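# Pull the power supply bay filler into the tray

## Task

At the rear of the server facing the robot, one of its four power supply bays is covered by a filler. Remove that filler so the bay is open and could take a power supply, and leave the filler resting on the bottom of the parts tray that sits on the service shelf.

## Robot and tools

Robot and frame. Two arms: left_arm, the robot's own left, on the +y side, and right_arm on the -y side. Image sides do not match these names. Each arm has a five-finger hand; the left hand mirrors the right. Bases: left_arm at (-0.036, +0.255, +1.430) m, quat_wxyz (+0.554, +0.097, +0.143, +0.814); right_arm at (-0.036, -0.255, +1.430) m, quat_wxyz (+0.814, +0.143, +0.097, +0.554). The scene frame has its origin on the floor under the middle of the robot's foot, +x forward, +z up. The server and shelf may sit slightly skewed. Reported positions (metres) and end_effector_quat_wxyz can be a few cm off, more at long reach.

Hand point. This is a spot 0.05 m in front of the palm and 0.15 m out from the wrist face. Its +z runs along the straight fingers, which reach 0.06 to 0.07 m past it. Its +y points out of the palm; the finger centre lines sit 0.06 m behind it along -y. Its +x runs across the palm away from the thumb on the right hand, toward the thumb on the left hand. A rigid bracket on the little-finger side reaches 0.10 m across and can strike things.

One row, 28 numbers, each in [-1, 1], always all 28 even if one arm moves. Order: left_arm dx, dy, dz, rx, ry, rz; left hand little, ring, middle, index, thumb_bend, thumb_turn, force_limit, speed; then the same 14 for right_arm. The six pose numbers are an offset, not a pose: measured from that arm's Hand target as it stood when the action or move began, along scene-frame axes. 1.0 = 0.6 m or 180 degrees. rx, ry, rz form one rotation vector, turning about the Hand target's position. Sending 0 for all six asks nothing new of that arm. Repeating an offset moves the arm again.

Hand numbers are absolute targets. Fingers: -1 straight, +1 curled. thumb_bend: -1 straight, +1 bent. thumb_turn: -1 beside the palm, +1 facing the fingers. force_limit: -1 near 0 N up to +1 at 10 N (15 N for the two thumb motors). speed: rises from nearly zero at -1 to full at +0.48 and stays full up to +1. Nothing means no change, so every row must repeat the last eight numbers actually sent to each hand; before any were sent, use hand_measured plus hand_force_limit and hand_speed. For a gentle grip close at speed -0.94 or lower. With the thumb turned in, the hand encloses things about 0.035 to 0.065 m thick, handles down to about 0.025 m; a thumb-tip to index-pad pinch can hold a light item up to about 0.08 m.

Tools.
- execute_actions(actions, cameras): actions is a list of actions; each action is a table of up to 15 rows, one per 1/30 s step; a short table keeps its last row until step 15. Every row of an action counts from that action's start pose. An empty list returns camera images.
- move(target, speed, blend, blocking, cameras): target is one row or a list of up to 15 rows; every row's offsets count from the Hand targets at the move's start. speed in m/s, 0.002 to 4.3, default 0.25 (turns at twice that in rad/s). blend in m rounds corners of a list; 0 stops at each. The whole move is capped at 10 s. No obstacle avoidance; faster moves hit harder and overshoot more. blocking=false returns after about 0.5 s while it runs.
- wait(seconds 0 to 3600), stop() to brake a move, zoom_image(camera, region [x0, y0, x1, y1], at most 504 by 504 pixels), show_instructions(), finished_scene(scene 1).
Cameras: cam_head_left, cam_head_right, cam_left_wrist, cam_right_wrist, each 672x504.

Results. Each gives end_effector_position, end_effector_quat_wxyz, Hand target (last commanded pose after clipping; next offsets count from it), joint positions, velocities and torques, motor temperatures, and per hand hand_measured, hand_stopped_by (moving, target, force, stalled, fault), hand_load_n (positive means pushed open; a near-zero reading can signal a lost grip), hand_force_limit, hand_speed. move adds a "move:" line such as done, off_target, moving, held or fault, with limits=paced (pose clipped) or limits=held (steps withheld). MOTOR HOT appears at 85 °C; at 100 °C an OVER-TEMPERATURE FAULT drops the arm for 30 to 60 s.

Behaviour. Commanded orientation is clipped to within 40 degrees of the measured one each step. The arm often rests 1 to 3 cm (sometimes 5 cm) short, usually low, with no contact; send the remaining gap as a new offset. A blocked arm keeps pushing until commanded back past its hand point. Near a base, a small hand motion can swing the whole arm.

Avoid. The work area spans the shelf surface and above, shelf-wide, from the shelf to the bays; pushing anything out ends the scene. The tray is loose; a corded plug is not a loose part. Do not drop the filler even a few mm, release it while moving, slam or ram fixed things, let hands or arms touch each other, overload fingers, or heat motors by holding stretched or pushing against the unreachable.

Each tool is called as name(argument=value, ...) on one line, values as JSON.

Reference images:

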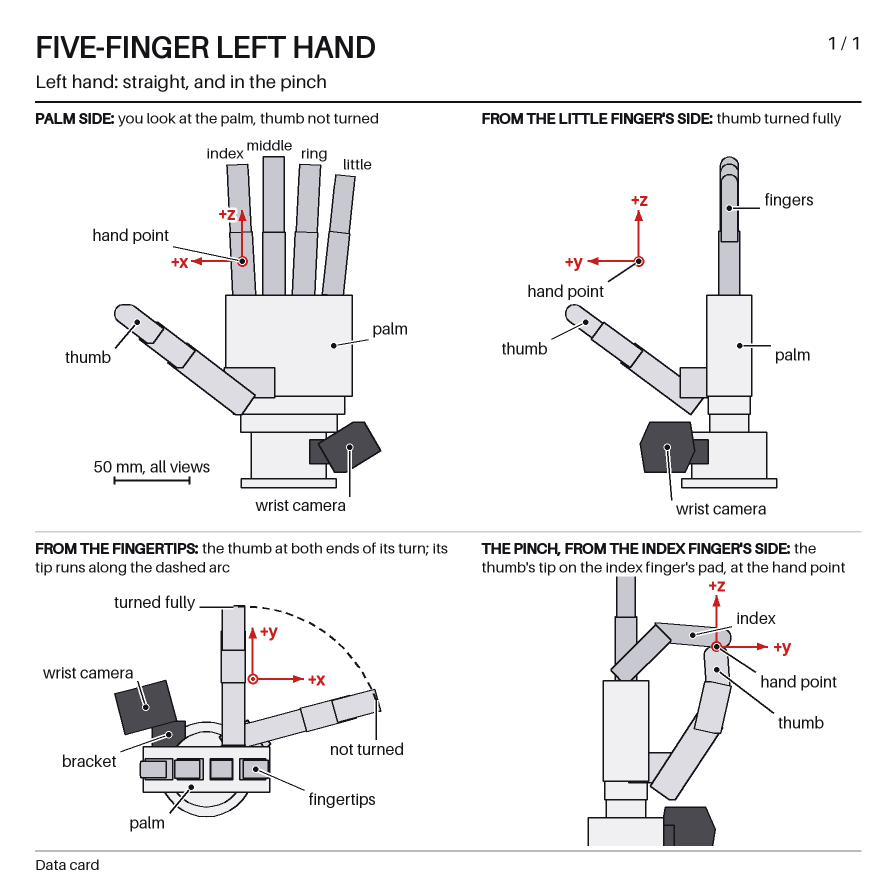

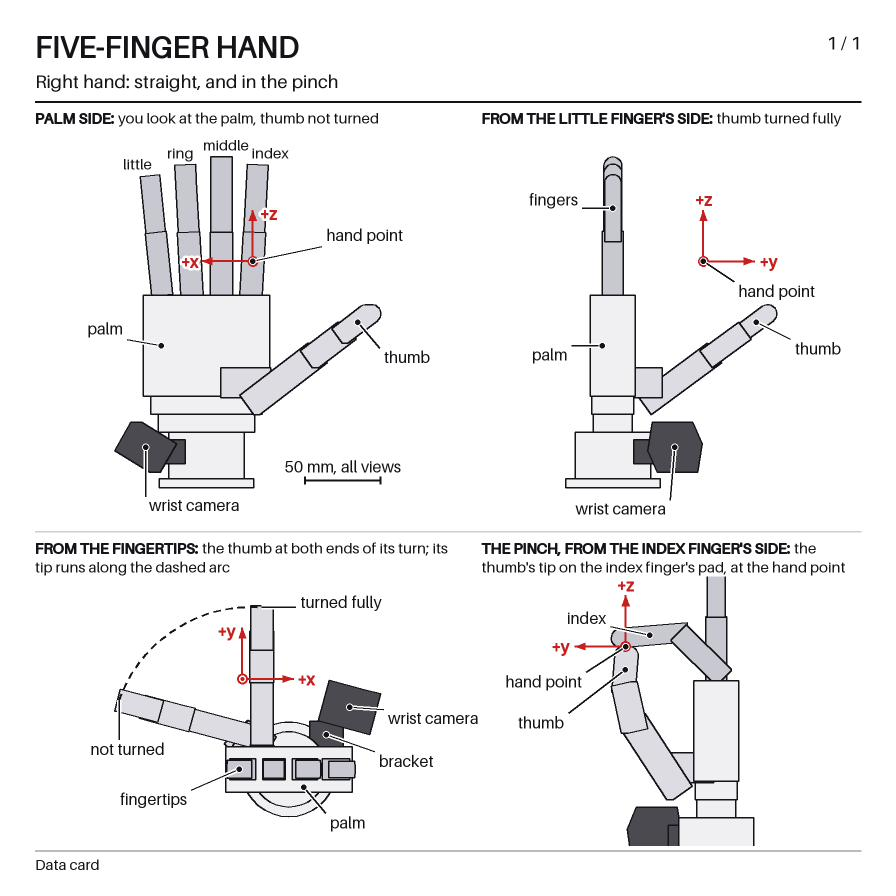

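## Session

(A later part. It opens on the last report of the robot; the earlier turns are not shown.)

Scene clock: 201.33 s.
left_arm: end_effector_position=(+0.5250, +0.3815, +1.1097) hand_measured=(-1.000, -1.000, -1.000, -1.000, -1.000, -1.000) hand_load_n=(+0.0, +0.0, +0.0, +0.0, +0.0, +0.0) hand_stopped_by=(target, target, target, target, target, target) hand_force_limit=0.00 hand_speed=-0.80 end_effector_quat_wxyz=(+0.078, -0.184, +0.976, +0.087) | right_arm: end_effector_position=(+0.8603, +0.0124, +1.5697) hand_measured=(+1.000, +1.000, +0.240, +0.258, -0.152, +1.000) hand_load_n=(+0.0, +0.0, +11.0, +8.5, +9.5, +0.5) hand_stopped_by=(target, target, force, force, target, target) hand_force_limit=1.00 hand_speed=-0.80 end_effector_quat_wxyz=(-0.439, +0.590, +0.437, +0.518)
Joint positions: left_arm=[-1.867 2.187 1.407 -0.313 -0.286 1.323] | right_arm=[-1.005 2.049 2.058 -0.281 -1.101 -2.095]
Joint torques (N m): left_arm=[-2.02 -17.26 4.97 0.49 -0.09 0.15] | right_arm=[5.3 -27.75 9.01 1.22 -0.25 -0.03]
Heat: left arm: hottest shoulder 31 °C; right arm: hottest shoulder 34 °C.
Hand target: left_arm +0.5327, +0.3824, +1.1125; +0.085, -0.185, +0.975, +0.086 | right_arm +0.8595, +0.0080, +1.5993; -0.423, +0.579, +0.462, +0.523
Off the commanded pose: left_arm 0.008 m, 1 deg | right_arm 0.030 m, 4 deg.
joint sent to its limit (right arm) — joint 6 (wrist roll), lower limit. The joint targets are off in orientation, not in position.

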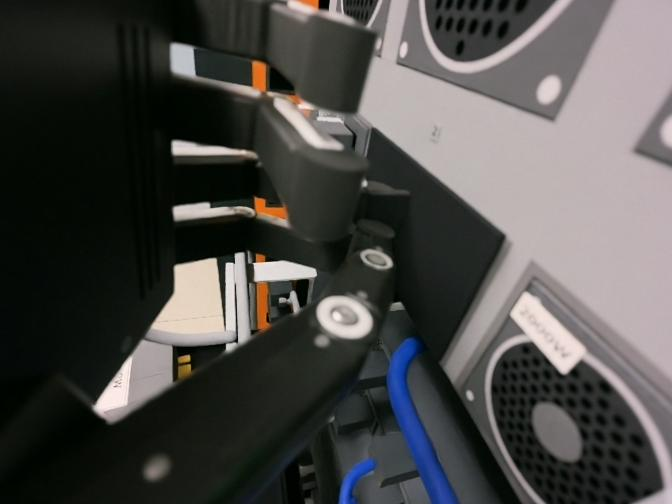

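execute_actions(actions=[[[0,0,0,0,0,0,-1,-1,-1,-1,-1,-1,0,-0.8,0,0.01,0,0,0,0,1,1,0.88,0.88,-0.15,1,1.0,-0.8],[0,0,0,0,0,0,-1,-1,-1,-1,-1,-1,0,-0.8,0,0.02,0,0,0,0,1,1,0.88,0.88,-0.15,1,1.0,-0.8],[0,0,0,0,0,0,-1,-1,-1,-1,-1,-1,0,-0.8,0,0.025,0,0,0,0,1,1,0.88,0.88,-0.15,1,1.0,-0.8],[0,0,0,0,0,0,-1,-1,-1,-1,-1,-1,0,-0.8,0,0.015,0,0,0,0,1,1,0.88,0.88,-0.15,1,1.0,-0.8],[0,0,0,0,0,0,-1,-1,-1,-1,-1,-1,0,-0.8,0,0.0,0,0,0,0,1,1,0.88,0.88,-0.15,1,1.0,-0.8],[0,0,0,0,0,0,-1,-1,-1,-1,-1,-1,0,-0.8,0,-0.015,0,0,0,0,1,1,0.88,0.88,-0.15,1,1.0,-0.8],[0,0,0,0,0,0,-1,-1,-1,-1,-1,-1,0,-0.8,0,-0.025,0,0,0,0,1,1,0.88,0.88,-0.15,1,1.0,-0.8],[0,0,0,0,0,0,-1,-1,-1,-1,-1,-1,0,-0.8,0,-0.02,0,0,0,0,1,1,0.88,0.88,-0.15,1,1.0,-0.8],[0,0,0,0,0,0,-1,-1,-1,-1,-1,-1,0,-0.8,0,-0.01,0,0,0,0,1,1,0.88,0.88,-0.15,1,1.0,-0.8],[0,0,0,0,0,0,-1,-1,-1,-1,-1,-1,0,-0.8,-0.003,0,0,0,0,0,1,1,0.88,0.88,-0.15,1,1.0,-0.8]]], cameras=["cam_right_wrist"])

zoom_image(camera="cam_right_wrist", region=[300, 130, 460, 290])

zoom_image(camera="cam_right_wrist", region=[430, 200, 550, 320])

Scene clock: 202.83 s.
left_arm: end_effector_position=(+0.5250, +0.3815, +1.1097) hand_measured=(-1.000, -1.000, -1.000, -1.000, -1.000, -1.000) hand_load_n=(+0.0, +0.0, +0.0, +0.0, +0.0, +0.0) hand_stopped_by=(target, target, target, target, target, target) hand_force_limit=0.00 hand_speed=-0.80 end_effector_quat_wxyz=(+0.078, -0.184, +0.976, +0.087) | right_arm: end_effector_position=(+0.8591, +0.0123, +1.5695) hand_measured=(+1.000, +1.000, +0.240, +0.258, -0.152, +1.000) hand_load_n=(+0.0, +0.0, +10.5, +8.0, +10.0, +1.0) hand_stopped_by=(target, target, force, force, target, target) hand_force_limit=1.00 hand_speed=-0.80 end_effector_quat_wxyz=(-0.439, +0.590, +0.437, +0.519)
Joint positions: left_arm=[-1.867 2.187 1.407 -0.313 -0.286 1.323] | right_arm=[-1.004 2.045 2.049 -0.275 -1.099 -2.095]
Joint torques (N m): left_arm=[-2.08 -17.14 4.96 0.46 -0.08 0.16] | right_arm=[5.42 -27.63 8.95 1.03 -0.31 -0.05]
Heat: left arm: hottest shoulder 31 °C; right arm: hottest shoulder 34 °C.
Hand target: left_arm +0.5327, +0.3824, +1.1125; +0.085, -0.185, +0.975, +0.086 | right_arm +0.8576, +0.0080, +1.5988; -0.423, +0.579, +0.462, +0.522
Off the commanded pose: left_arm 0.008 m, 1 deg | right_arm 0.030 m, 4 deg.
joint sent to its limit (right arm) — joint 6 (wrist roll), lower limit. The joint targets are off in orientation, not in position.

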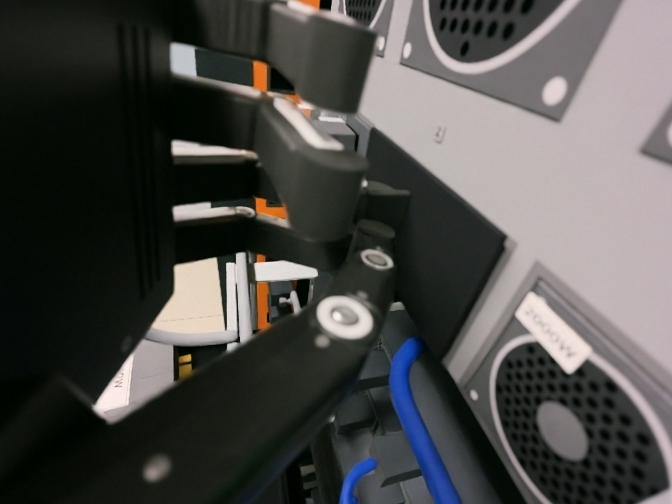

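Scaled by 3.150 from the camera's image (finer frame: 960x720).

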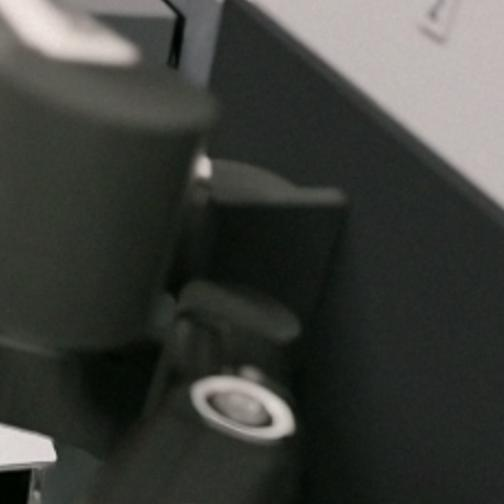

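Scaled by 4.200 from the camera's image (finer frame: 960x720).

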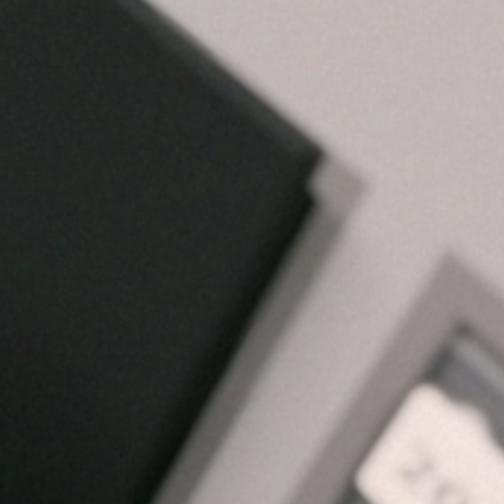

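execute_actions(actions=[[[0,0,0,0,0,0,-1,-1,-1,-1,-1,-1,0,-0.8,0,0.01,0,0,0,0,1,1,0.88,0.88,-0.15,1,1.0,-0.8],[0,0,0,0,0,0,-1,-1,-1,-1,-1,-1,0,-0.8,0,0.02,0,0,0,0,1,1,0.88,0.88,-0.15,1,1.0,-0.8],[0,0,0,0,0,0,-1,-1,-1,-1,-1,-1,0,-0.8,0,0.025,0,0,0,0,1,1,0.88,0.88,-0.15,1,1.0,-0.8],[0,0,0,0,0,0,-1,-1,-1,-1,-1,-1,0,-0.8,0,0.015,0,0,0,0,1,1,0.88,0.88,-0.15,1,1.0,-0.8],[0,0,0,0,0,0,-1,-1,-1,-1,-1,-1,0,-0.8,0,0.0,0,0,0,0,1,1,0.88,0.88,-0.15,1,1.0,-0.8],[0,0,0,0,0,0,-1,-1,-1,-1,-1,-1,0,-0.8,0,-0.015,0,0,0,0,1,1,0.88,0.88,-0.15,1,1.0,-0.8],[0,0,0,0,0,0,-1,-1,-1,-1,-1,-1,0,-0.8,0,-0.025,0,0,0,0,1,1,0.88,0.88,-0.15,1,1.0,-0.8],[0,0,0,0,0,0,-1,-1,-1,-1,-1,-1,0,-0.8,0,-0.02,0,0,0,0,1,1,0.88,0.88,-0.15,1,1.0,-0.8],[0,0,0,0,0,0,-1,-1,-1,-1,-1,-1,0,-0.8,0,-0.01,0,0,0,0,1,1,0.88,0.88,-0.15,1,1.0,-0.8],[0,0,0,0,0,0,-1,-1,-1,-1,-1,-1,0,-0.8,-0.003,0,0,0,0,0,1,1,0.88,0.88,-0.15,1,1.0,-0.8]]], cameras=["cam_right_wrist"])

zoom_image(camera="cam_right_wrist", region=[300, 130, 460, 290])

zoom_image(camera="cam_right_wrist", region=[430, 200, 550, 320])

Scene clock: 204.13 s.
left_arm: end_effector_position=(+0.5250, +0.3815, +1.1097) hand_measured=(-1.000, -1.000, -1.000, -1.000, -1.000, -1.000) hand_load_n=(+0.0, +0.0, +0.0, +0.0, +0.0, +0.0) hand_stopped_by=(target, target, target, target, target, target) hand_force_limit=0.00 hand_speed=-0.80 end_effector_quat_wxyz=(+0.078, -0.184, +0.976, +0.087) | right_arm: end_effector_position=(+0.8581, +0.0124, +1.5696) hand_measured=(+1.000, +1.000, +0.240, +0.258, -0.152, +1.000) hand_load_n=(+0.0, +0.0, +10.5, +8.0, +10.5, +1.0) hand_stopped_by=(target, target, force, force, target, target) hand_force_limit=1.00 hand_speed=-0.80 end_effector_quat_wxyz=(-0.437, +0.590, +0.437, +0.519)
Joint positions: left_arm=[-1.867 2.187 1.407 -0.313 -0.286 1.323] | right_arm=[-1.004 2.041 2.041 -0.268 -1.097 -2.095]
Joint torques (N m): left_arm=[-2.08 -17.26 4.98 0.43 -0.08 0.16] | right_arm=[5.3 -27.81 8.81 1.05 -0.37 -0.04]
Heat: left arm: hottest shoulder 31 °C; right arm: hottest shoulder 34 °C.
Hand target: left_arm +0.5327, +0.3824, +1.1125; +0.085, -0.185, +0.975, +0.086 | right_arm +0.8559, +0.0079, +1.5991; -0.422, +0.579, +0.462, +0.523
Off the commanded pose: left_arm 0.008 m, 1 deg | right_arm 0.030 m, 4 deg.
joint sent to its limit (right arm) — joint 6 (wrist roll), lower limit. The joint targets are off in orientation, not in position.

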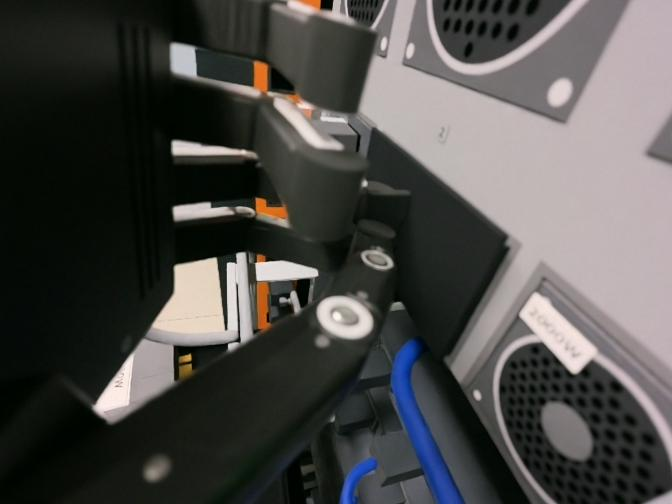

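Scaled by 3.150 from the camera's image (finer frame: 960x720).

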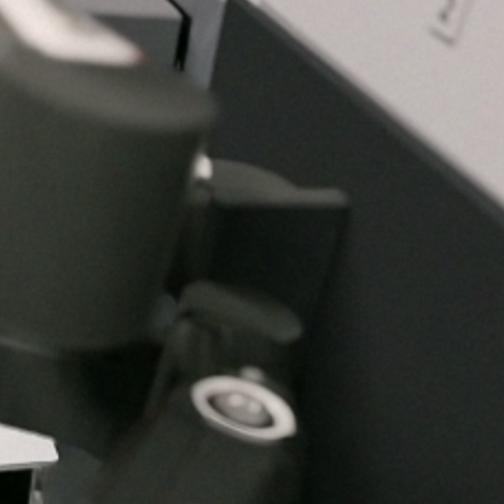

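Scaled by 4.200 from the camera's image (finer frame: 960x720).

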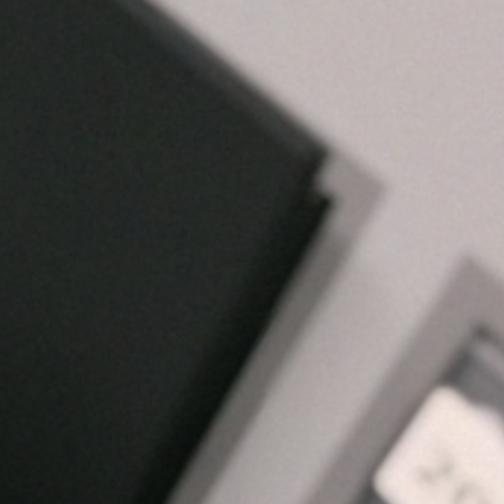

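execute_actions(actions=[[[0,0,0,0,0,0,-1,-1,-1,-1,-1,-1,0,-0.8,0,0.01,0,0,0,0,1,1,0.88,0.88,-0.15,1,1.0,-0.8],[0,0,0,0,0,0,-1,-1,-1,-1,-1,-1,0,-0.8,-0.001,0.02,0,0,0,0,1,1,0.88,0.88,-0.15,1,1.0,-0.8],[0,0,0,0,0,0,-1,-1,-1,-1,-1,-1,0,-0.8,-0.001,0.025,0,0,0,0,1,1,0.88,0.88,-0.15,1,1.0,-0.8],[0,0,0,0,0,0,-1,-1,-1,-1,-1,-1,0,-0.8,-0.001,0.015,0,0,0,0,1,1,0.88,0.88,-0.15,1,1.0,-0.8],[0,0,0,0,0,0,-1,-1,-1,-1,-1,-1,0,-0.8,-0.001,0.0,0,0,0,0,1,1,0.88,0.88,-0.15,1,1.0,-0.8],[0,0,0,0,0,0,-1,-1,-1,-1,-1,-1,0,-0.8,-0.002,-0.015,0,0,0,0,1,1,0.88,0.88,-0.15,1,1.0,-0.8],[0,0,0,0,0,0,-1,-1,-1,-1,-1,-1,0,-0.8,-0.002,-0.025,0,0,0,0,1,1,0.88,0.88,-0.15,1,1.0,-0.8],[0,0,0,0,0,0,-1,-1,-1,-1,-1,-1,0,-0.8,-0.003,-0.02,0,0,0,0,1,1,0.88,0.88,-0.15,1,1.0,-0.8],[0,0,0,0,0,0,-1,-1,-1,-1,-1,-1,0,-0.8,-0.003,-0.01,0,0,0,0,1,1,0.88,0.88,-0.15,1,1.0,-0.8],[0,0,0,0,0,0,-1,-1,-1,-1,-1,-1,0,-0.8,-0.004,0,0,0,0,0,1,1,0.88,0.88,-0.15,1,1.0,-0.8]],[[0,0,0,0,0,0,-1,-1,-1,-1,-1,-1,0,-0.8,0,0.01,0,0,0,0,1,1,0.88,0.88,-0.15,1,1.0,-0.8],[0,0,0,0,0,0,-1,-1,-1,-1,-1,-1,0,-0.8,-0.001,0.02,0,0,0,0,1,1,0.88,0.88,-0.15,1,1.0,-0.8],[0,0,0,0,0,0,-1,-1,-1,-1,-1,-1,0,-0.8,-0.001,0.025,0,0,0,0,1,1,0.88,0.88,-0.15,1,1.0,-0.8],[0,0,0,0,0,0,-1,-1,-1,-1,-1,-1,0,-0.8,-0.001,0.015,0,0,0,0,1,1,0.88,0.88,-0.15,1,1.0,-0.8],[0,0,0,0,0,0,-1,-1,-1,-1,-1,-1,0,-0.8,-0.001,0.0,0,0,0,0,1,1,0.88,0.88,-0.15,1,1.0,-0.8],[0,0,0,0,0,0,-1,-1,-1,-1,-1,-1,0,-0.8,-0.002,-0.015,0,0,0,0,1,1,0.88,0.88,-0.15,1,1.0,-0.8],[0,0,0,0,0,0,-1,-1,-1,-1,-1,-1,0,-0.8,-0.002,-0.025,0,0,0,0,1,1,0.88,0.88,-0.15,1,1.0,-0.8],[0,0,0,0,0,0,-1,-1,-1,-1,-1,-1,0,-0.8,-0.003,-0.02,0,0,0,0,1,1,0.88,0.88,-0.15,1,1.0,-0.8],[0,0,0,0,0,0,-1,-1,-1,-1,-1,-1,0,-0.8,-0.003,-0.01,0,0,0,0,1,1,0.88,0.88,-0.15,1,1.0,-0.8],[0,0,0,0,0,0,-1,-1,-1,-1,-1,-1,0,-0.8,-0.004,0,0,0,0,0,1,1,0.88,0.88,-0.15,1,1.0,-0.8]]], cameras=["cam_right_wrist"])

zoom_image(camera="cam_right_wrist", region=[300, 130, 460, 290])

zoom_image(camera="cam_right_wrist", region=[430, 200, 550, 320])

Scene clock: 206.40 s.
left_arm: end_effector_position=(+0.5250, +0.3815, +1.1097) hand_measured=(-1.000, -1.000, -1.000, -1.000, -1.000, -1.000) hand_load_n=(+0.0, +0.0, +0.0, +0.0, +0.0, +0.0) hand_stopped_by=(target, target, target, target, target, target) hand_force_limit=0.00 hand_speed=-0.80 end_effector_quat_wxyz=(+0.078, -0.184, +0.976, +0.087) | right_arm: end_effector_position=(+0.8511, +0.0143, +1.5679) hand_measured=(+1.000, +1.000, +0.242, +0.260, -0.152, +1.000) hand_load_n=(+0.0, +0.0, +1.0, +1.0, +2.5, +0.5) hand_stopped_by=(target, target, force, force, target, target) hand_force_limit=1.00 hand_speed=-0.80 end_effector_quat_wxyz=(-0.440, +0.590, +0.437, +0.517)
Joint positions: left_arm=[-1.867 2.187 1.407 -0.313 -0.286 1.323] | right_arm=[-1 2.025 2.008 -0.256 -1.097 -2.095]
Joint torques (N m): left_arm=[-2.02 -17.08 4.96 0.46 -0.09 0.15] | right_arm=[5.48 -27.16 9.16 1.06 -0.32 -0.03]
Heat: left arm: hottest shoulder 31 °C; right arm: hottest shoulder 34 °C.
Hand target: left_arm +0.5327, +0.3824, +1.1125; +0.085, -0.185, +0.975, +0.086 | right_arm +0.8511, +0.0079, +1.5991; -0.423, +0.579, +0.462, +0.523
Off the commanded pose: left_arm 0.008 m, 1 deg | right_arm 0.032 m, 4 deg.
joint sent to its limit (right arm) — joint 6 (wrist roll), lower limit. The joint targets are off in orientation, not in position.

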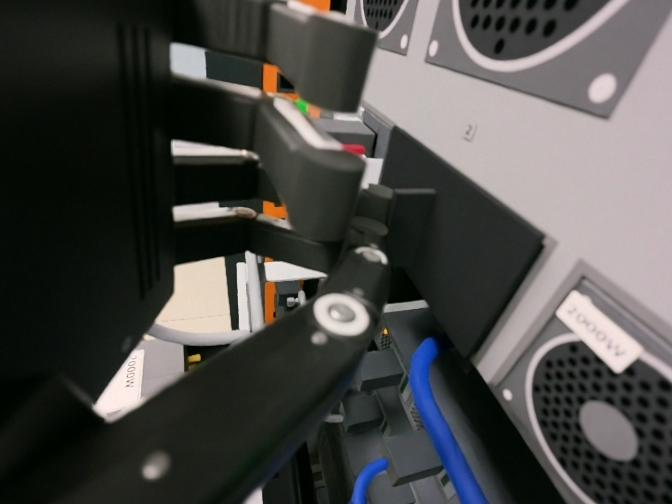

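Scaled by 3.150 from the camera's image (finer frame: 960x720).

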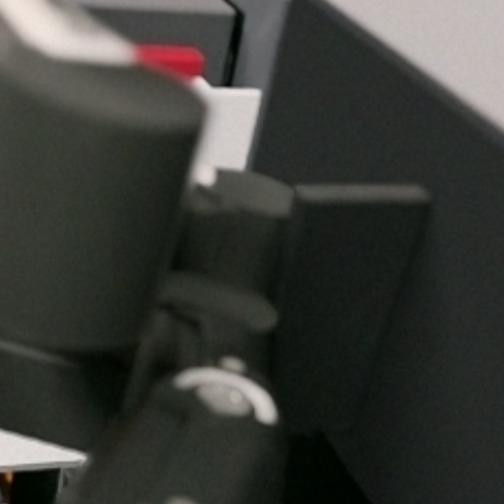

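Scaled by 4.200 from the camera's image (finer frame: 960x720).

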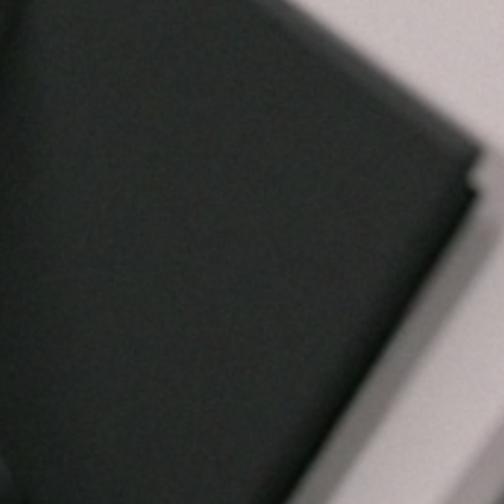

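execute_actions(actions=[[[0,0,0,0,0,0,-1,-1,-1,-1,-1,-1,0,-0.8,0,0,0,0,0,0,1,1,0.1,0.1,-0.2,1,0.8,-0.2]]])

move(target=[0,0,0,0,0,0,-1,-1,-1,-1,-1,-1,0,-0.8,0.042,-0.006,-0.012,0,0,0,1,1,0.1,0.1,-0.2,1,0.8,-0.2], speed=0.03, cameras=["cam_right_wrist"])

zoom_image(camera="cam_right_wrist", region=[300, 130, 460, 290])

zoom_image(camera="cam_right_wrist", region=[430, 180, 550, 300])

Scene clock: 207.50 s.
left_arm: end_effector_position=(+0.5250, +0.3815, +1.1097) hand_measured=(-1.000, -1.000, -1.000, -1.000, -1.000, -1.000) hand_load_n=(+0.0, +0.0, +0.0, +0.0, +0.0, +0.0) hand_stopped_by=(target, target, target, target, target, target) hand_force_limit=0.00 hand_speed=-0.80 end_effector_quat_wxyz=(+0.078, -0.184, +0.976, +0.087) | right_arm: end_effector_position=(+0.8513, +0.0140, +1.5684) hand_measured=(+1.000, +1.000, +0.100, +0.100, -0.200, +1.000) hand_load_n=(+0.0, +0.0, +0.0, +0.0, +0.0, +0.5) hand_stopped_by=(target, target, target, target, target, target) hand_force_limit=0.80 hand_speed=-0.20 end_effector_quat_wxyz=(-0.439, +0.590, +0.437, +0.518)
Joint positions: left_arm=[-1.867 2.187 1.407 -0.313 -0.286 1.323] | right_arm=[-1 2.024 2.008 -0.256 -1.096 -2.095]
Joint torques (N m): left_arm=[-2.02 -17.14 4.97 0.43 -0.08 0.16] | right_arm=[5.48 -27.81 9.32 1.01 -0.36 -0.04]
Heat: left arm: hottest shoulder 31 °C; right arm: hottest shoulder 35 °C.
Hand target: left_arm +0.5327, +0.3824, +1.1125; +0.085, -0.185, +0.975, +0.086 | right_arm +0.8512, +0.0079, +1.5992; -0.422, +0.579, +0.462, +0.523
Off the commanded pose: left_arm 0.008 m, 1 deg | right_arm 0.031 m, 4 deg.
joint sent to its limit (right arm) — joint 6 (wrist roll), lower limit. The joint targets are off in orientation, not in position.

Scene clock: 209.07 s.
left_arm: end_effector_position=(+0.5250, +0.3815, +1.1097) hand_measured=(-1.000, -1.000, -1.000, -1.000, -1.000, -1.000) hand_load_n=(+0.0, +0.0, +0.0, +0.0, +0.0, +0.0) hand_stopped_by=(target, target, target, target, target, target) hand_force_limit=0.00 hand_speed=-0.80 end_effector_quat_wxyz=(+0.078, -0.184, +0.976, +0.087) | right_arm: end_effector_position=(+0.8602, +0.0111, +1.5739) hand_measured=(+1.000, +1.000, +0.100, +0.100, -0.200, +1.000) hand_load_n=(+0.0, +0.0, +0.0, +0.0, +0.0, +0.0) hand_stopped_by=(target, target, target, target, target, target) hand_force_limit=0.80 hand_speed=-0.20 end_effector_quat_wxyz=(-0.439, +0.589, +0.437, +0.519)
Joint positions: left_arm=[-1.867 2.187 1.407 -0.313 -0.286 1.323] | right_arm=[-1.005 2.044 2.059 -0.284 -1.102 -2.095]
Joint torques (N m): left_arm=[-2.02 -17.08 4.98 0.46 -0.08 0.15] | right_arm=[5.01 -22.3 15.2 0.49 -0.53 -0.03]
Heat: left arm: hottest shoulder 31 °C; right arm: hottest shoulder 35 °C.
Hand target: left_arm +0.5327, +0.3824, +1.1125; +0.085, -0.185, +0.975, +0.086 | right_arm +0.8764, +0.0042, +1.5921; -0.422, +0.579, +0.462, +0.523
Off the commanded pose: left_arm 0.008 m, 1 deg | right_arm 0.025 m, 4 deg.
joint sent to its limit (right arm) — joint 6 (wrist roll), lower limit. The joint targets are off in orientation, not in position.
move: off_target (right_arm)

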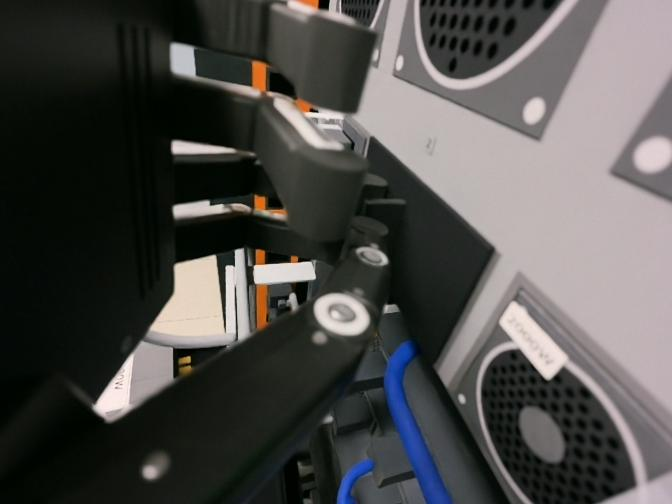

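Scaled by 3.150 from the camera's image (finer frame: 960x720).

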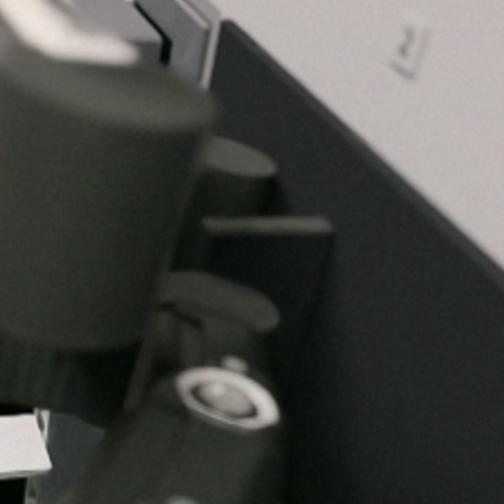

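Scaled by 4.200 from the camera's image (finer frame: 960x720).

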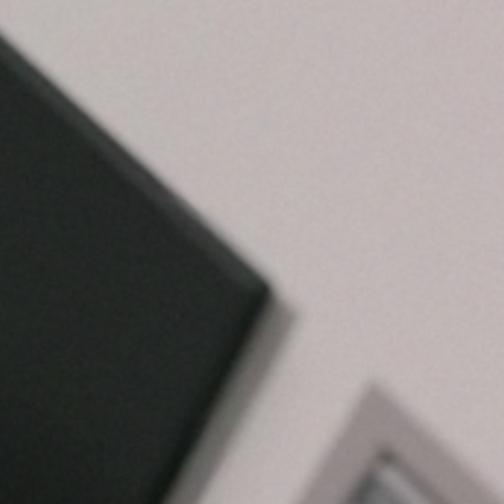

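move(target=[0,0,0,0,0,0,-1,-1,-1,-1,-1,-1,0,-0.8,0.01,0.0,-0.006,0,0,0,1,1,0.12,0.12,-0.15,1,0.8,-0.2], speed=0.03, cameras=["cam_right_wrist"])

zoom_image(camera="cam_right_wrist", region=[430, 180, 550, 300])

Scene clock: 211.03 s.
left_arm: end_effector_position=(+0.5250, +0.3815, +1.1097) hand_measured=(-1.000, -1.000, -1.000, -1.000, -1.000, -1.000) hand_load_n=(+0.0, +0.0, +0.0, +0.0, +0.0, +0.0) hand_stopped_by=(target, target, target, target, target, target) hand_force_limit=0.00 hand_speed=-0.80 end_effector_quat_wxyz=(+0.078, -0.184, +0.976, +0.087) | right_arm: end_effector_position=(+0.8623, +0.0111, +1.5736) hand_measured=(+1.000, +1.000, +0.120, +0.120, -0.150, +1.000) hand_load_n=(+0.0, -0.5, +0.0, +0.0, +0.0, +0.0) hand_stopped_by=(target, target, target, target, target, target) hand_force_limit=0.80 hand_speed=-0.20 end_effector_quat_wxyz=(-0.443, +0.587, +0.437, +0.517)
Joint positions: left_arm=[-1.867 2.187 1.407 -0.313 -0.286 1.323] | right_arm=[-1.008 2.056 2.08 -0.297 -1.113 -2.095]
Joint torques (N m): left_arm=[-2.08 -17.14 4.96 0.46 -0.08 0.16] | right_arm=[4.66 -22.48 15.94 0.59 -0.18 -0.02]
Heat: left arm: hottest shoulder 31 °C; right arm: hottest shoulder 35 °C.
Hand target: left_arm +0.5327, +0.3824, +1.1125; +0.085, -0.185, +0.975, +0.086 | right_arm +0.8822, +0.0044, +1.5884; -0.423, +0.579, +0.462, +0.523
Off the commanded pose: left_arm 0.008 m, 1 deg | right_arm 0.026 m, 4 deg.
joint sent to its limit (right arm) — joint 6 (wrist roll), lower limit. The joint targets are off in orientation, not in position.
move: off_target (right_arm)

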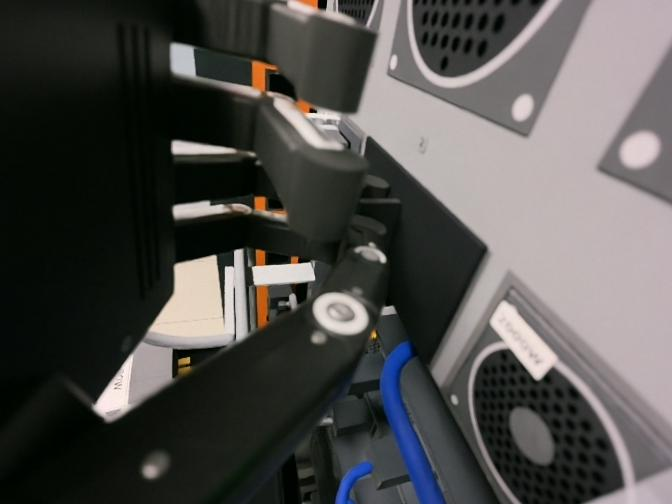

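Scaled by 4.200 from the camera's image (finer frame: 960x720).

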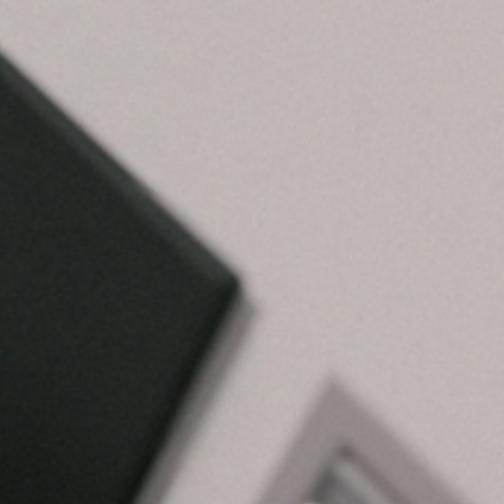

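execute_actions(actions=[[[0,0,0,0,0,0,-1,-1,-1,-1,-1,-1,0,-0.8,-0.007,0,0.007,0,0,0,1,1,0.8,0.8,-0.15,1,0.2,-0.8]],[[0,0,0,0,0,0,-1,-1,-1,-1,-1,-1,0,-0.8,-0.007,0,0.006,0,0,0,1,1,0.8,0.8,-0.15,1,0.2,-0.8]],[[0,0,0,0,0,0,-1,-1,-1,-1,-1,-1,0,-0.8,-0.007,0,0.006,0,0,0,1,1,0.88,0.88,-0.15,1,1.0,-0.8]]], cameras=["cam_right_wrist"])

zoom_image(camera="cam_right_wrist", region=[300, 130, 460, 290])

zoom_image(camera="cam_right_wrist", region=[430, 200, 550, 320])

Scene clock: 213.10 s.
left_arm: end_effector_position=(+0.5250, +0.3815, +1.1097) hand_measured=(-1.000, -1.000, -1.000, -1.000, -1.000, -1.000) hand_load_n=(+0.0, +0.0, +0.0, +0.0, +0.0, +0.0) hand_stopped_by=(target, target, target, target, target, target) hand_force_limit=0.00 hand_speed=-0.80 end_effector_quat_wxyz=(+0.078, -0.184, +0.976, +0.087) | right_arm: end_effector_position=(+0.8619, +0.0117, +1.5736) hand_measured=(+1.000, +1.000, +0.240, +0.260, -0.152, +1.000) hand_load_n=(+0.0, +0.0, +12.0, +9.5, +7.0, +0.5) hand_stopped_by=(target, target, force, force, target, target) hand_force_limit=1.00 hand_speed=-0.80 end_effector_quat_wxyz=(-0.444, +0.586, +0.438, +0.517)
Joint positions: left_arm=[-1.867 2.187 1.407 -0.313 -0.286 1.323] | right_arm=[-1.007 2.056 2.08 -0.298 -1.115 -2.095]
Joint torques (N m): left_arm=[-2.08 -17.14 4.97 0.47 -0.09 0.16] | right_arm=[5.07 -26.29 11.59 0.96 0.05 -0.05]
Heat: left arm: hottest shoulder 31 °C; right arm: hottest shoulder 35 °C.
Hand target: left_arm +0.5327, +0.3824, +1.1125; +0.085, -0.185, +0.975, +0.086 | right_arm +0.8697, +0.0044, +1.5996; -0.423, +0.579, +0.462, +0.522
Off the commanded pose: left_arm 0.008 m, 1 deg | right_arm 0.028 m, 4 deg.
joint sent to its limit (right arm) — joint 6 (wrist roll), lower limit. The joint targets are off in orientation, not in position.

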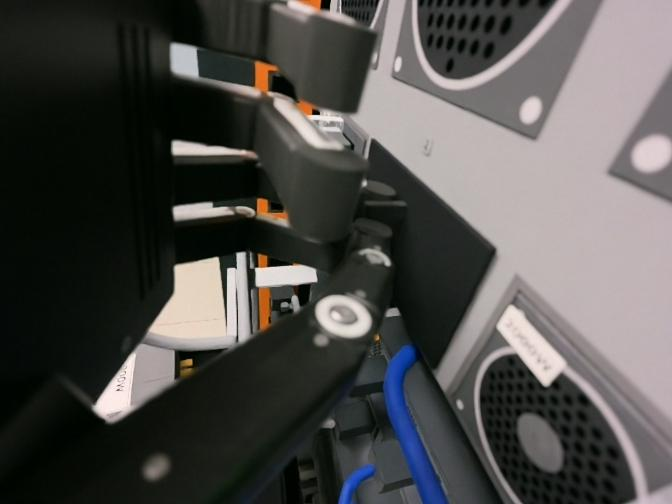

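Scaled by 3.150 from the camera's image (finer frame: 960x720).

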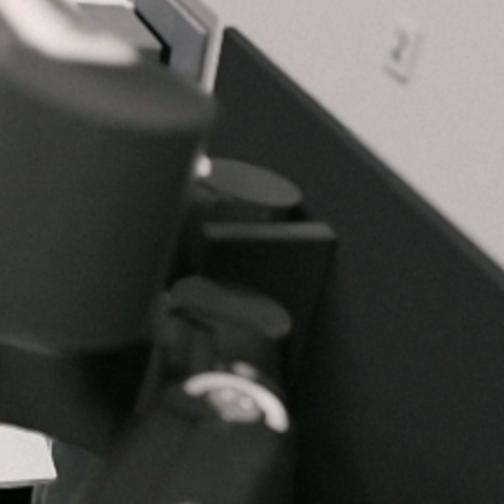

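Scaled by 4.200 from the camera's image (finer frame: 960x720).

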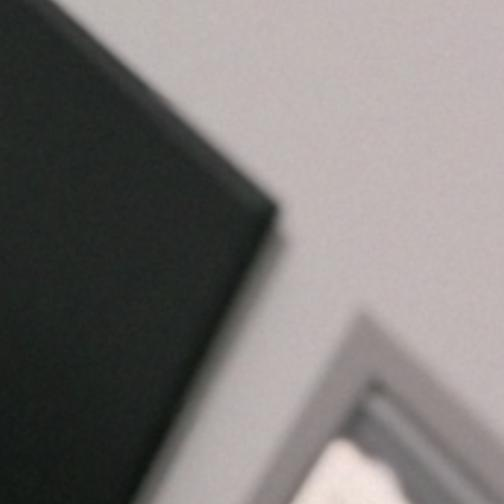

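execute_actions(actions=[[[0,0,0,0,0,0,-1,-1,-1,-1,-1,-1,0,-0.8,-0.01,0,0,0,0,0,1,1,0.88,0.88,-0.15,1,1.0,-0.8]],[[0,0,0,0,0,0,-1,-1,-1,-1,-1,-1,0,-0.8,-0.004,0,0,0,0,0,1,1,0.89,0.89,-0.15,1,1.0,-0.8]],[[0,0,0,0,0,0,-1,-1,-1,-1,-1,-1,0,-0.8,-0.003,0,0,0,0,0,1,1,0.89,0.89,-0.15,1,1.0,-0.8]]], cameras=["cam_right_wrist"])

zoom_image(camera="cam_right_wrist", region=[430, 200, 550, 320])

Scene clock: 215.17 s.
left_arm: end_effector_position=(+0.5250, +0.3815, +1.1097) hand_measured=(-1.000, -1.000, -1.000, -1.000, -1.000, -1.000) hand_load_n=(+0.0, +0.0, +0.0, +0.0, +0.0, +0.0) hand_stopped_by=(target, target, target, target, target, target) hand_force_limit=0.00 hand_speed=-0.80 end_effector_quat_wxyz=(+0.078, -0.184, +0.976, +0.087) | right_arm: end_effector_position=(+0.8560, +0.0140, +1.5720) hand_measured=(+1.000, +1.000, +0.240, +0.330, -0.152, +1.000) hand_load_n=(+0.0, +0.0, +2.0, +2.5, +2.0, -3.5) hand_stopped_by=(target, target, force, force, target, target) hand_force_limit=1.00 hand_speed=-0.80 end_effector_quat_wxyz=(-0.445, +0.588, +0.437, +0.515)
Joint positions: left_arm=[-1.867 2.187 1.407 -0.313 -0.286 1.323] | right_arm=[-1.003 2.041 2.049 -0.286 -1.11 -2.094]
Joint torques (N m): left_arm=[-2.02 -17.14 4.94 0.47 -0.08 0.16] | right_arm=[5.01 -27.63 9.35 1.4 -0.07 -0.05]
Heat: left arm: hottest shoulder 31 °C; right arm: hottest shoulder 35 °C.
Hand target: left_arm +0.5327, +0.3824, +1.1125; +0.085, -0.185, +0.975, +0.086 | right_arm +0.8594, +0.0045, +1.5994; -0.423, +0.579, +0.462, +0.522
Off the commanded pose: left_arm 0.008 m, 1 deg | right_arm 0.030 m, 4 deg.
joint sent to its limit (right arm) — joint 6 (wrist roll), lower limit. The joint targets are off in orientation, not in position.

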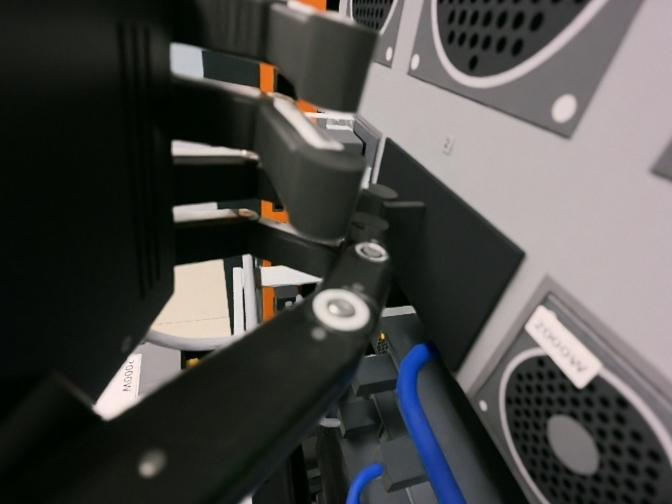

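Scaled by 4.200 from the camera's image (finer frame: 960x720).

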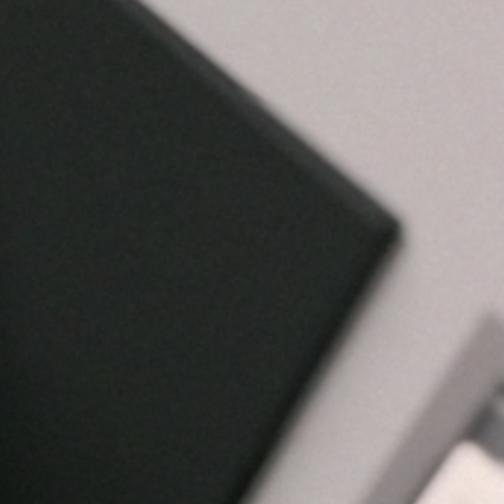

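execute_actions(actions=[[[0,0,0,0,0,0,-1,-1,-1,-1,-1,-1,0,-0.8,0,0,0,0,0,0,1,1,0.12,0.12,-0.2,1,0.8,-0.2]]])

move(target=[0,0,0,0,0,0,-1,-1,-1,-1,-1,-1,0,-0.8,0.042,0.003,-0.017,0,0,0,1,1,0.12,0.12,-0.15,1,0.8,-0.2], speed=0.03, cameras=["cam_right_wrist"])

zoom_image(camera="cam_right_wrist", region=[300, 130, 460, 290])

Scene clock: 216.37 s.
left_arm: end_effector_position=(+0.5250, +0.3815, +1.1097) hand_measured=(-1.000, -1.000, -1.000, -1.000, -1.000, -1.000) hand_load_n=(+0.0, +0.0, +0.0, +0.0, -0.5, +0.0) hand_stopped_by=(target, target, target, target, target, target) hand_force_limit=0.00 hand_speed=-0.80 end_effector_quat_wxyz=(+0.078, -0.184, +0.976, +0.087) | right_arm: end_effector_position=(+0.8568, +0.0131, +1.5718) hand_measured=(+1.000, +1.000, +0.120, +0.120, -0.200, +1.000) hand_load_n=(+0.0, +0.0, +0.0, +0.0, -1.0, +0.0) hand_stopped_by=(target, target, target, target, target, target) hand_force_limit=0.80 hand_speed=-0.20 end_effector_quat_wxyz=(-0.443, +0.589, +0.437, +0.516)
Joint positions: left_arm=[-1.867 2.187 1.407 -0.313 -0.286 1.323] | right_arm=[-1.004 2.041 2.049 -0.286 -1.105 -2.094]
Joint torques (N m): left_arm=[-2.02 -17.14 4.97 0.44 -0.08 0.15] | right_arm=[4.78 -27.05 9.36 1.4 -0.24 -0.04]
Heat: left arm: hottest shoulder 31 °C; right arm: hottest shoulder 35 °C.
Hand target: left_arm +0.5327, +0.3824, +1.1125; +0.085, -0.185, +0.975, +0.086 | right_arm +0.8594, +0.0043, +1.5996; -0.423, +0.579, +0.462, +0.522
Off the commanded pose: left_arm 0.008 m, 1 deg | right_arm 0.029 m, 4 deg.
joint sent to its limit (right arm) — joint 6 (wrist roll), lower limit. The joint targets are off in orientation, not in position.

Scene clock: 217.70 s.
left_arm: end_effector_position=(+0.5250, +0.3815, +1.1097) hand_measured=(-1.000, -1.000, -1.000, -1.000, -1.000, -1.000) hand_load_n=(+0.0, +0.0, +0.0, +0.0, +0.0, +0.0) hand_stopped_by=(target, target, target, target, target, target) hand_force_limit=0.00 hand_speed=-0.80 end_effector_quat_wxyz=(+0.078, -0.184, +0.976, +0.087) | right_arm: end_effector_position=(+0.8606, +0.0122, +1.5717) hand_measured=(+1.000, +1.000, +0.120, +0.120, -0.148, +1.000) hand_load_n=(+0.0, +0.0, +0.0, +0.0, -5.0, -1.0) hand_stopped_by=(target, target, target, target, target, target) hand_force_limit=0.80 hand_speed=-0.20 end_effector_quat_wxyz=(-0.448, +0.589, +0.436, +0.513)
Joint positions: left_arm=[-1.867 2.187 1.407 -0.313 -0.286 1.323] | right_arm=[-1.007 2.058 2.083 -0.312 -1.117 -2.094]
Joint torques (N m): left_arm=[-2.08 -17.2 4.97 0.47 -0.09 0.16] | right_arm=[4.42 -22.53 16.68 0.83 0.07 -0.05]
Heat: left arm: hottest shoulder 31 °C; right arm: hottest shoulder 35 °C.
Hand target: left_arm +0.5327, +0.3824, +1.1125; +0.085, -0.185, +0.975, +0.086 | right_arm +0.8847, +0.0061, +1.5895; -0.423, +0.579, +0.462, +0.523
Off the commanded pose: left_arm 0.008 m, 1 deg | right_arm 0.030 m, 4 deg.
joint sent to its limit (right arm) — joint 6 (wrist roll), lower limit. The joint targets are off in orientation, not in position.
move: off_target (right_arm)

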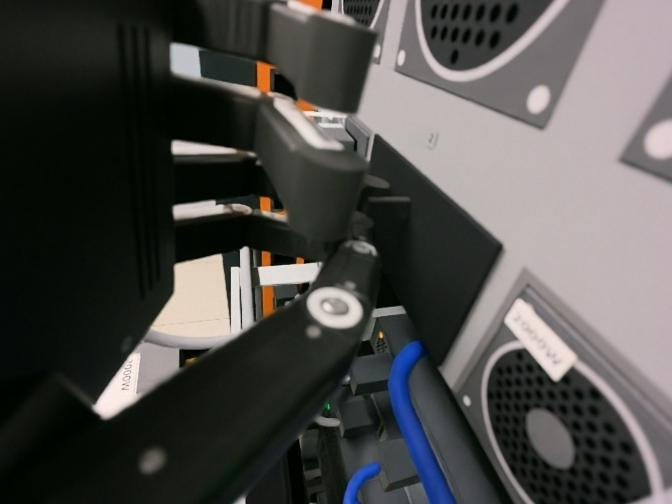

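Scaled by 3.150 from the camera's image (finer frame: 960x720).

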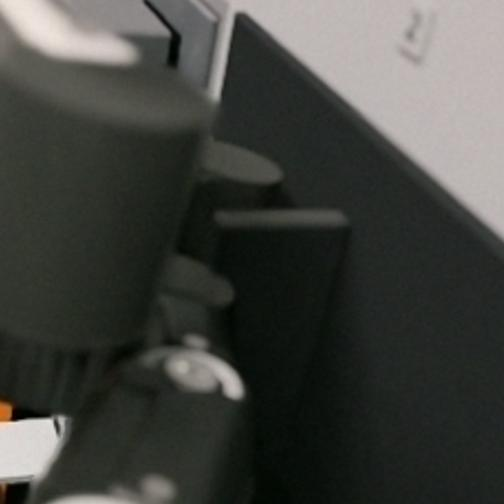

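move(target=[[0,0,0,0,0,0,-1,-1,-1,-1,-1,-1,0,-0.8,-0.05,-0.012,0,0,0,0,1,1,0.12,0.12,-0.25,1,0.8,-0.2],[0,0,0,0,0,0,-1,-1,-1,-1,-1,-1,0,-0.8,-0.002,-0.012,-0.004,0,0,0,1,1,0.12,0.12,-0.25,1,0.8,-0.2]], speed=0.04, cameras=["cam_right_wrist"])

zoom_image(camera="cam_right_wrist", region=[300, 130, 460, 290])

Scene clock: 220.63 s.
left_arm: end_effector_position=(+0.5250, +0.3815, +1.1097) hand_measured=(-1.000, -1.000, -1.000, -1.000, -1.000, -1.000) hand_load_n=(+0.0, +0.0, +0.0, +0.0, +0.0, +0.0) hand_stopped_by=(target, target, target, target, target, target) hand_force_limit=0.00 hand_speed=-0.80 end_effector_quat_wxyz=(+0.078, -0.184, +0.976, +0.087) | right_arm: end_effector_position=(+0.8630, +0.0085, +1.5746) hand_measured=(+1.000, +1.000, +0.120, +0.120, -0.250, +1.000) hand_load_n=(+0.0, +0.0, -1.5, +0.0, +0.0, +0.0) hand_stopped_by=(target, target, target, target, target, target) hand_force_limit=0.80 hand_speed=-0.20 end_effector_quat_wxyz=(-0.445, +0.585, +0.438, +0.519)
Joint positions: left_arm=[-1.867 2.187 1.407 -0.313 -0.286 1.323] | right_arm=[-1.012 2.057 2.083 -0.296 -1.123 -2.094]
Joint torques (N m): left_arm=[-2.08 -17.2 4.98 0.47 -0.09 0.15] | right_arm=[4.54 -22.36 15.83 0.64 -0.12 -0.06]
Heat: left arm: hottest shoulder 31 °C; right arm: hottest shoulder 35 °C.
Hand target: left_arm +0.5327, +0.3824, +1.1125; +0.085, -0.185, +0.975, +0.086 | right_arm +0.8834, -0.0009, +1.5871; -0.423, +0.579, +0.462, +0.523
Off the commanded pose: left_arm 0.008 m, 1 deg | right_arm 0.026 m, 4 deg.
joint sent to its limit (right arm) — joint 6 (wrist roll), lower limit. The joint targets are off in orientation, not in position.
move: off_target (right_arm)

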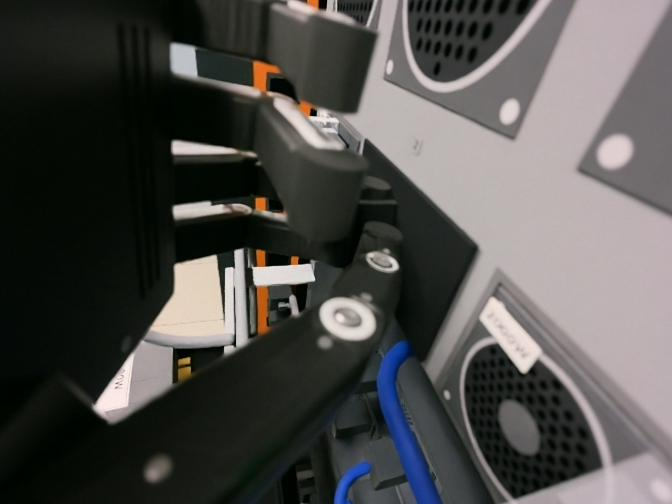

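Scaled by 3.150 from the camera's image (finer frame: 960x720).

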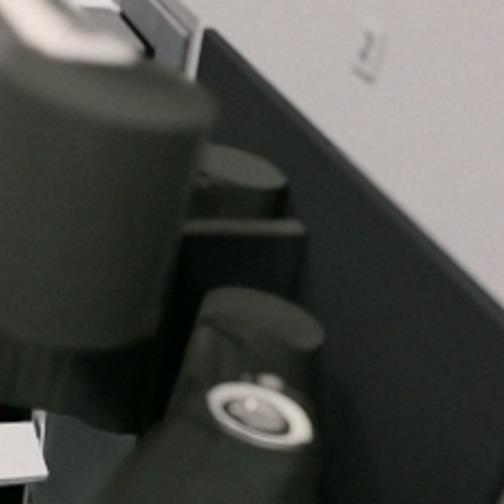

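execute_actions(actions=[[[0,0,0,0,0,0,-1,-1,-1,-1,-1,-1,0,-0.8,0,0.01,-0.004,0,0,0,1,1,0.12,0.12,-0.15,1,0.8,-0.2]],[[0,0,0,0,0,0,-1,-1,-1,-1,-1,-1,0,-0.8,-0.005,0.004,0.008,0,0,0,1,1,0.8,0.8,-0.15,1,0.2,-0.8]],[[0,0,0,0,0,0,-1,-1,-1,-1,-1,-1,0,-0.8,-0.004,0,0.008,0,0,0,1,1,0.8,0.8,-0.15,1,0.2,-0.8]],[[0,0,0,0,0,0,-1,-1,-1,-1,-1,-1,0,-0.8,-0.004,0,0.008,0,0,0,1,1,0.88,0.88,-0.15,1,1.0,-0.8]]], cameras=["cam_right_wrist"])

zoom_image(camera="cam_right_wrist", region=[300, 130, 460, 290])

zoom_image(camera="cam_right_wrist", region=[430, 200, 550, 320])

Scene clock: 223.27 s.
left_arm: end_effector_position=(+0.5250, +0.3815, +1.1097) hand_measured=(-1.000, -1.000, -1.000, -1.000, -1.000, -1.000) hand_load_n=(+0.0, +0.0, +0.0, +0.0, +0.0, +0.0) hand_stopped_by=(target, target, target, target, target, target) hand_force_limit=0.00 hand_speed=-0.80 end_effector_quat_wxyz=(+0.078, -0.184, +0.976, +0.087) | right_arm: end_effector_position=(+0.8624, +0.0118, +1.5738) hand_measured=(+1.000, +1.000, +0.240, +0.258, -0.152, +1.000) hand_load_n=(+0.0, +0.0, +12.5, +10.5, +7.0, +0.0) hand_stopped_by=(target, target, force, force, target, target) hand_force_limit=1.00 hand_speed=-0.80 end_effector_quat_wxyz=(-0.445, +0.587, +0.437, +0.517)
Joint positions: left_arm=[-1.867 2.187 1.407 -0.313 -0.286 1.323] | right_arm=[-1.007 2.058 2.084 -0.301 -1.116 -2.094]
Joint torques (N m): left_arm=[-2.02 -17.14 4.98 0.46 -0.08 0.15] | right_arm=[5.3 -24.88 13.9 0.66 0.2 -0.06]
Heat: left arm: hottest shoulder 31 °C; right arm: hottest shoulder 35 °C.
Hand target: left_arm +0.5327, +0.3824, +1.1125; +0.085, -0.185, +0.975, +0.086 | right_arm +0.8757, +0.0073, +1.5991; -0.423, +0.579, +0.462, +0.523
Off the commanded pose: left_arm 0.008 m, 1 deg | right_arm 0.029 m, 4 deg.
joint sent to its limit (right arm) — joint 6 (wrist roll), lower limit. The joint targets are off in orientation, not in position.

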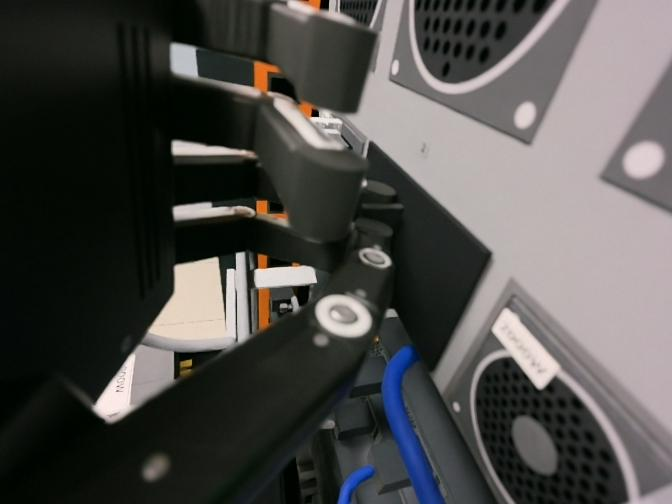

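Scaled by 3.150 from the camera's image (finer frame: 960x720).

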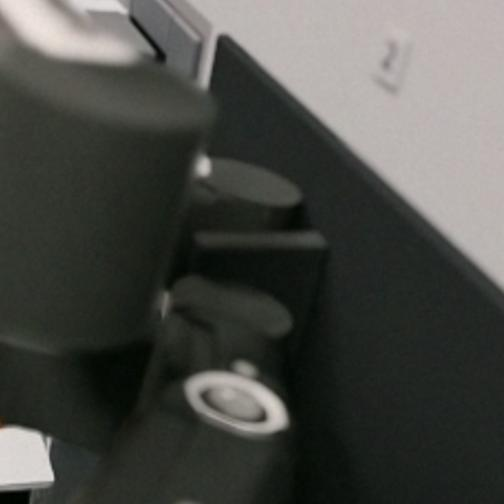

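Scaled by 4.200 from the camera's image (finer frame: 960x720).

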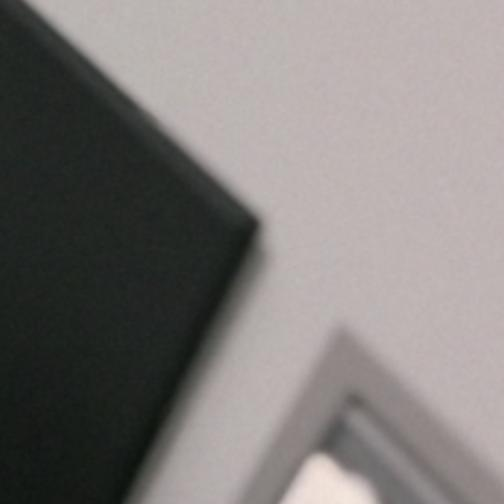

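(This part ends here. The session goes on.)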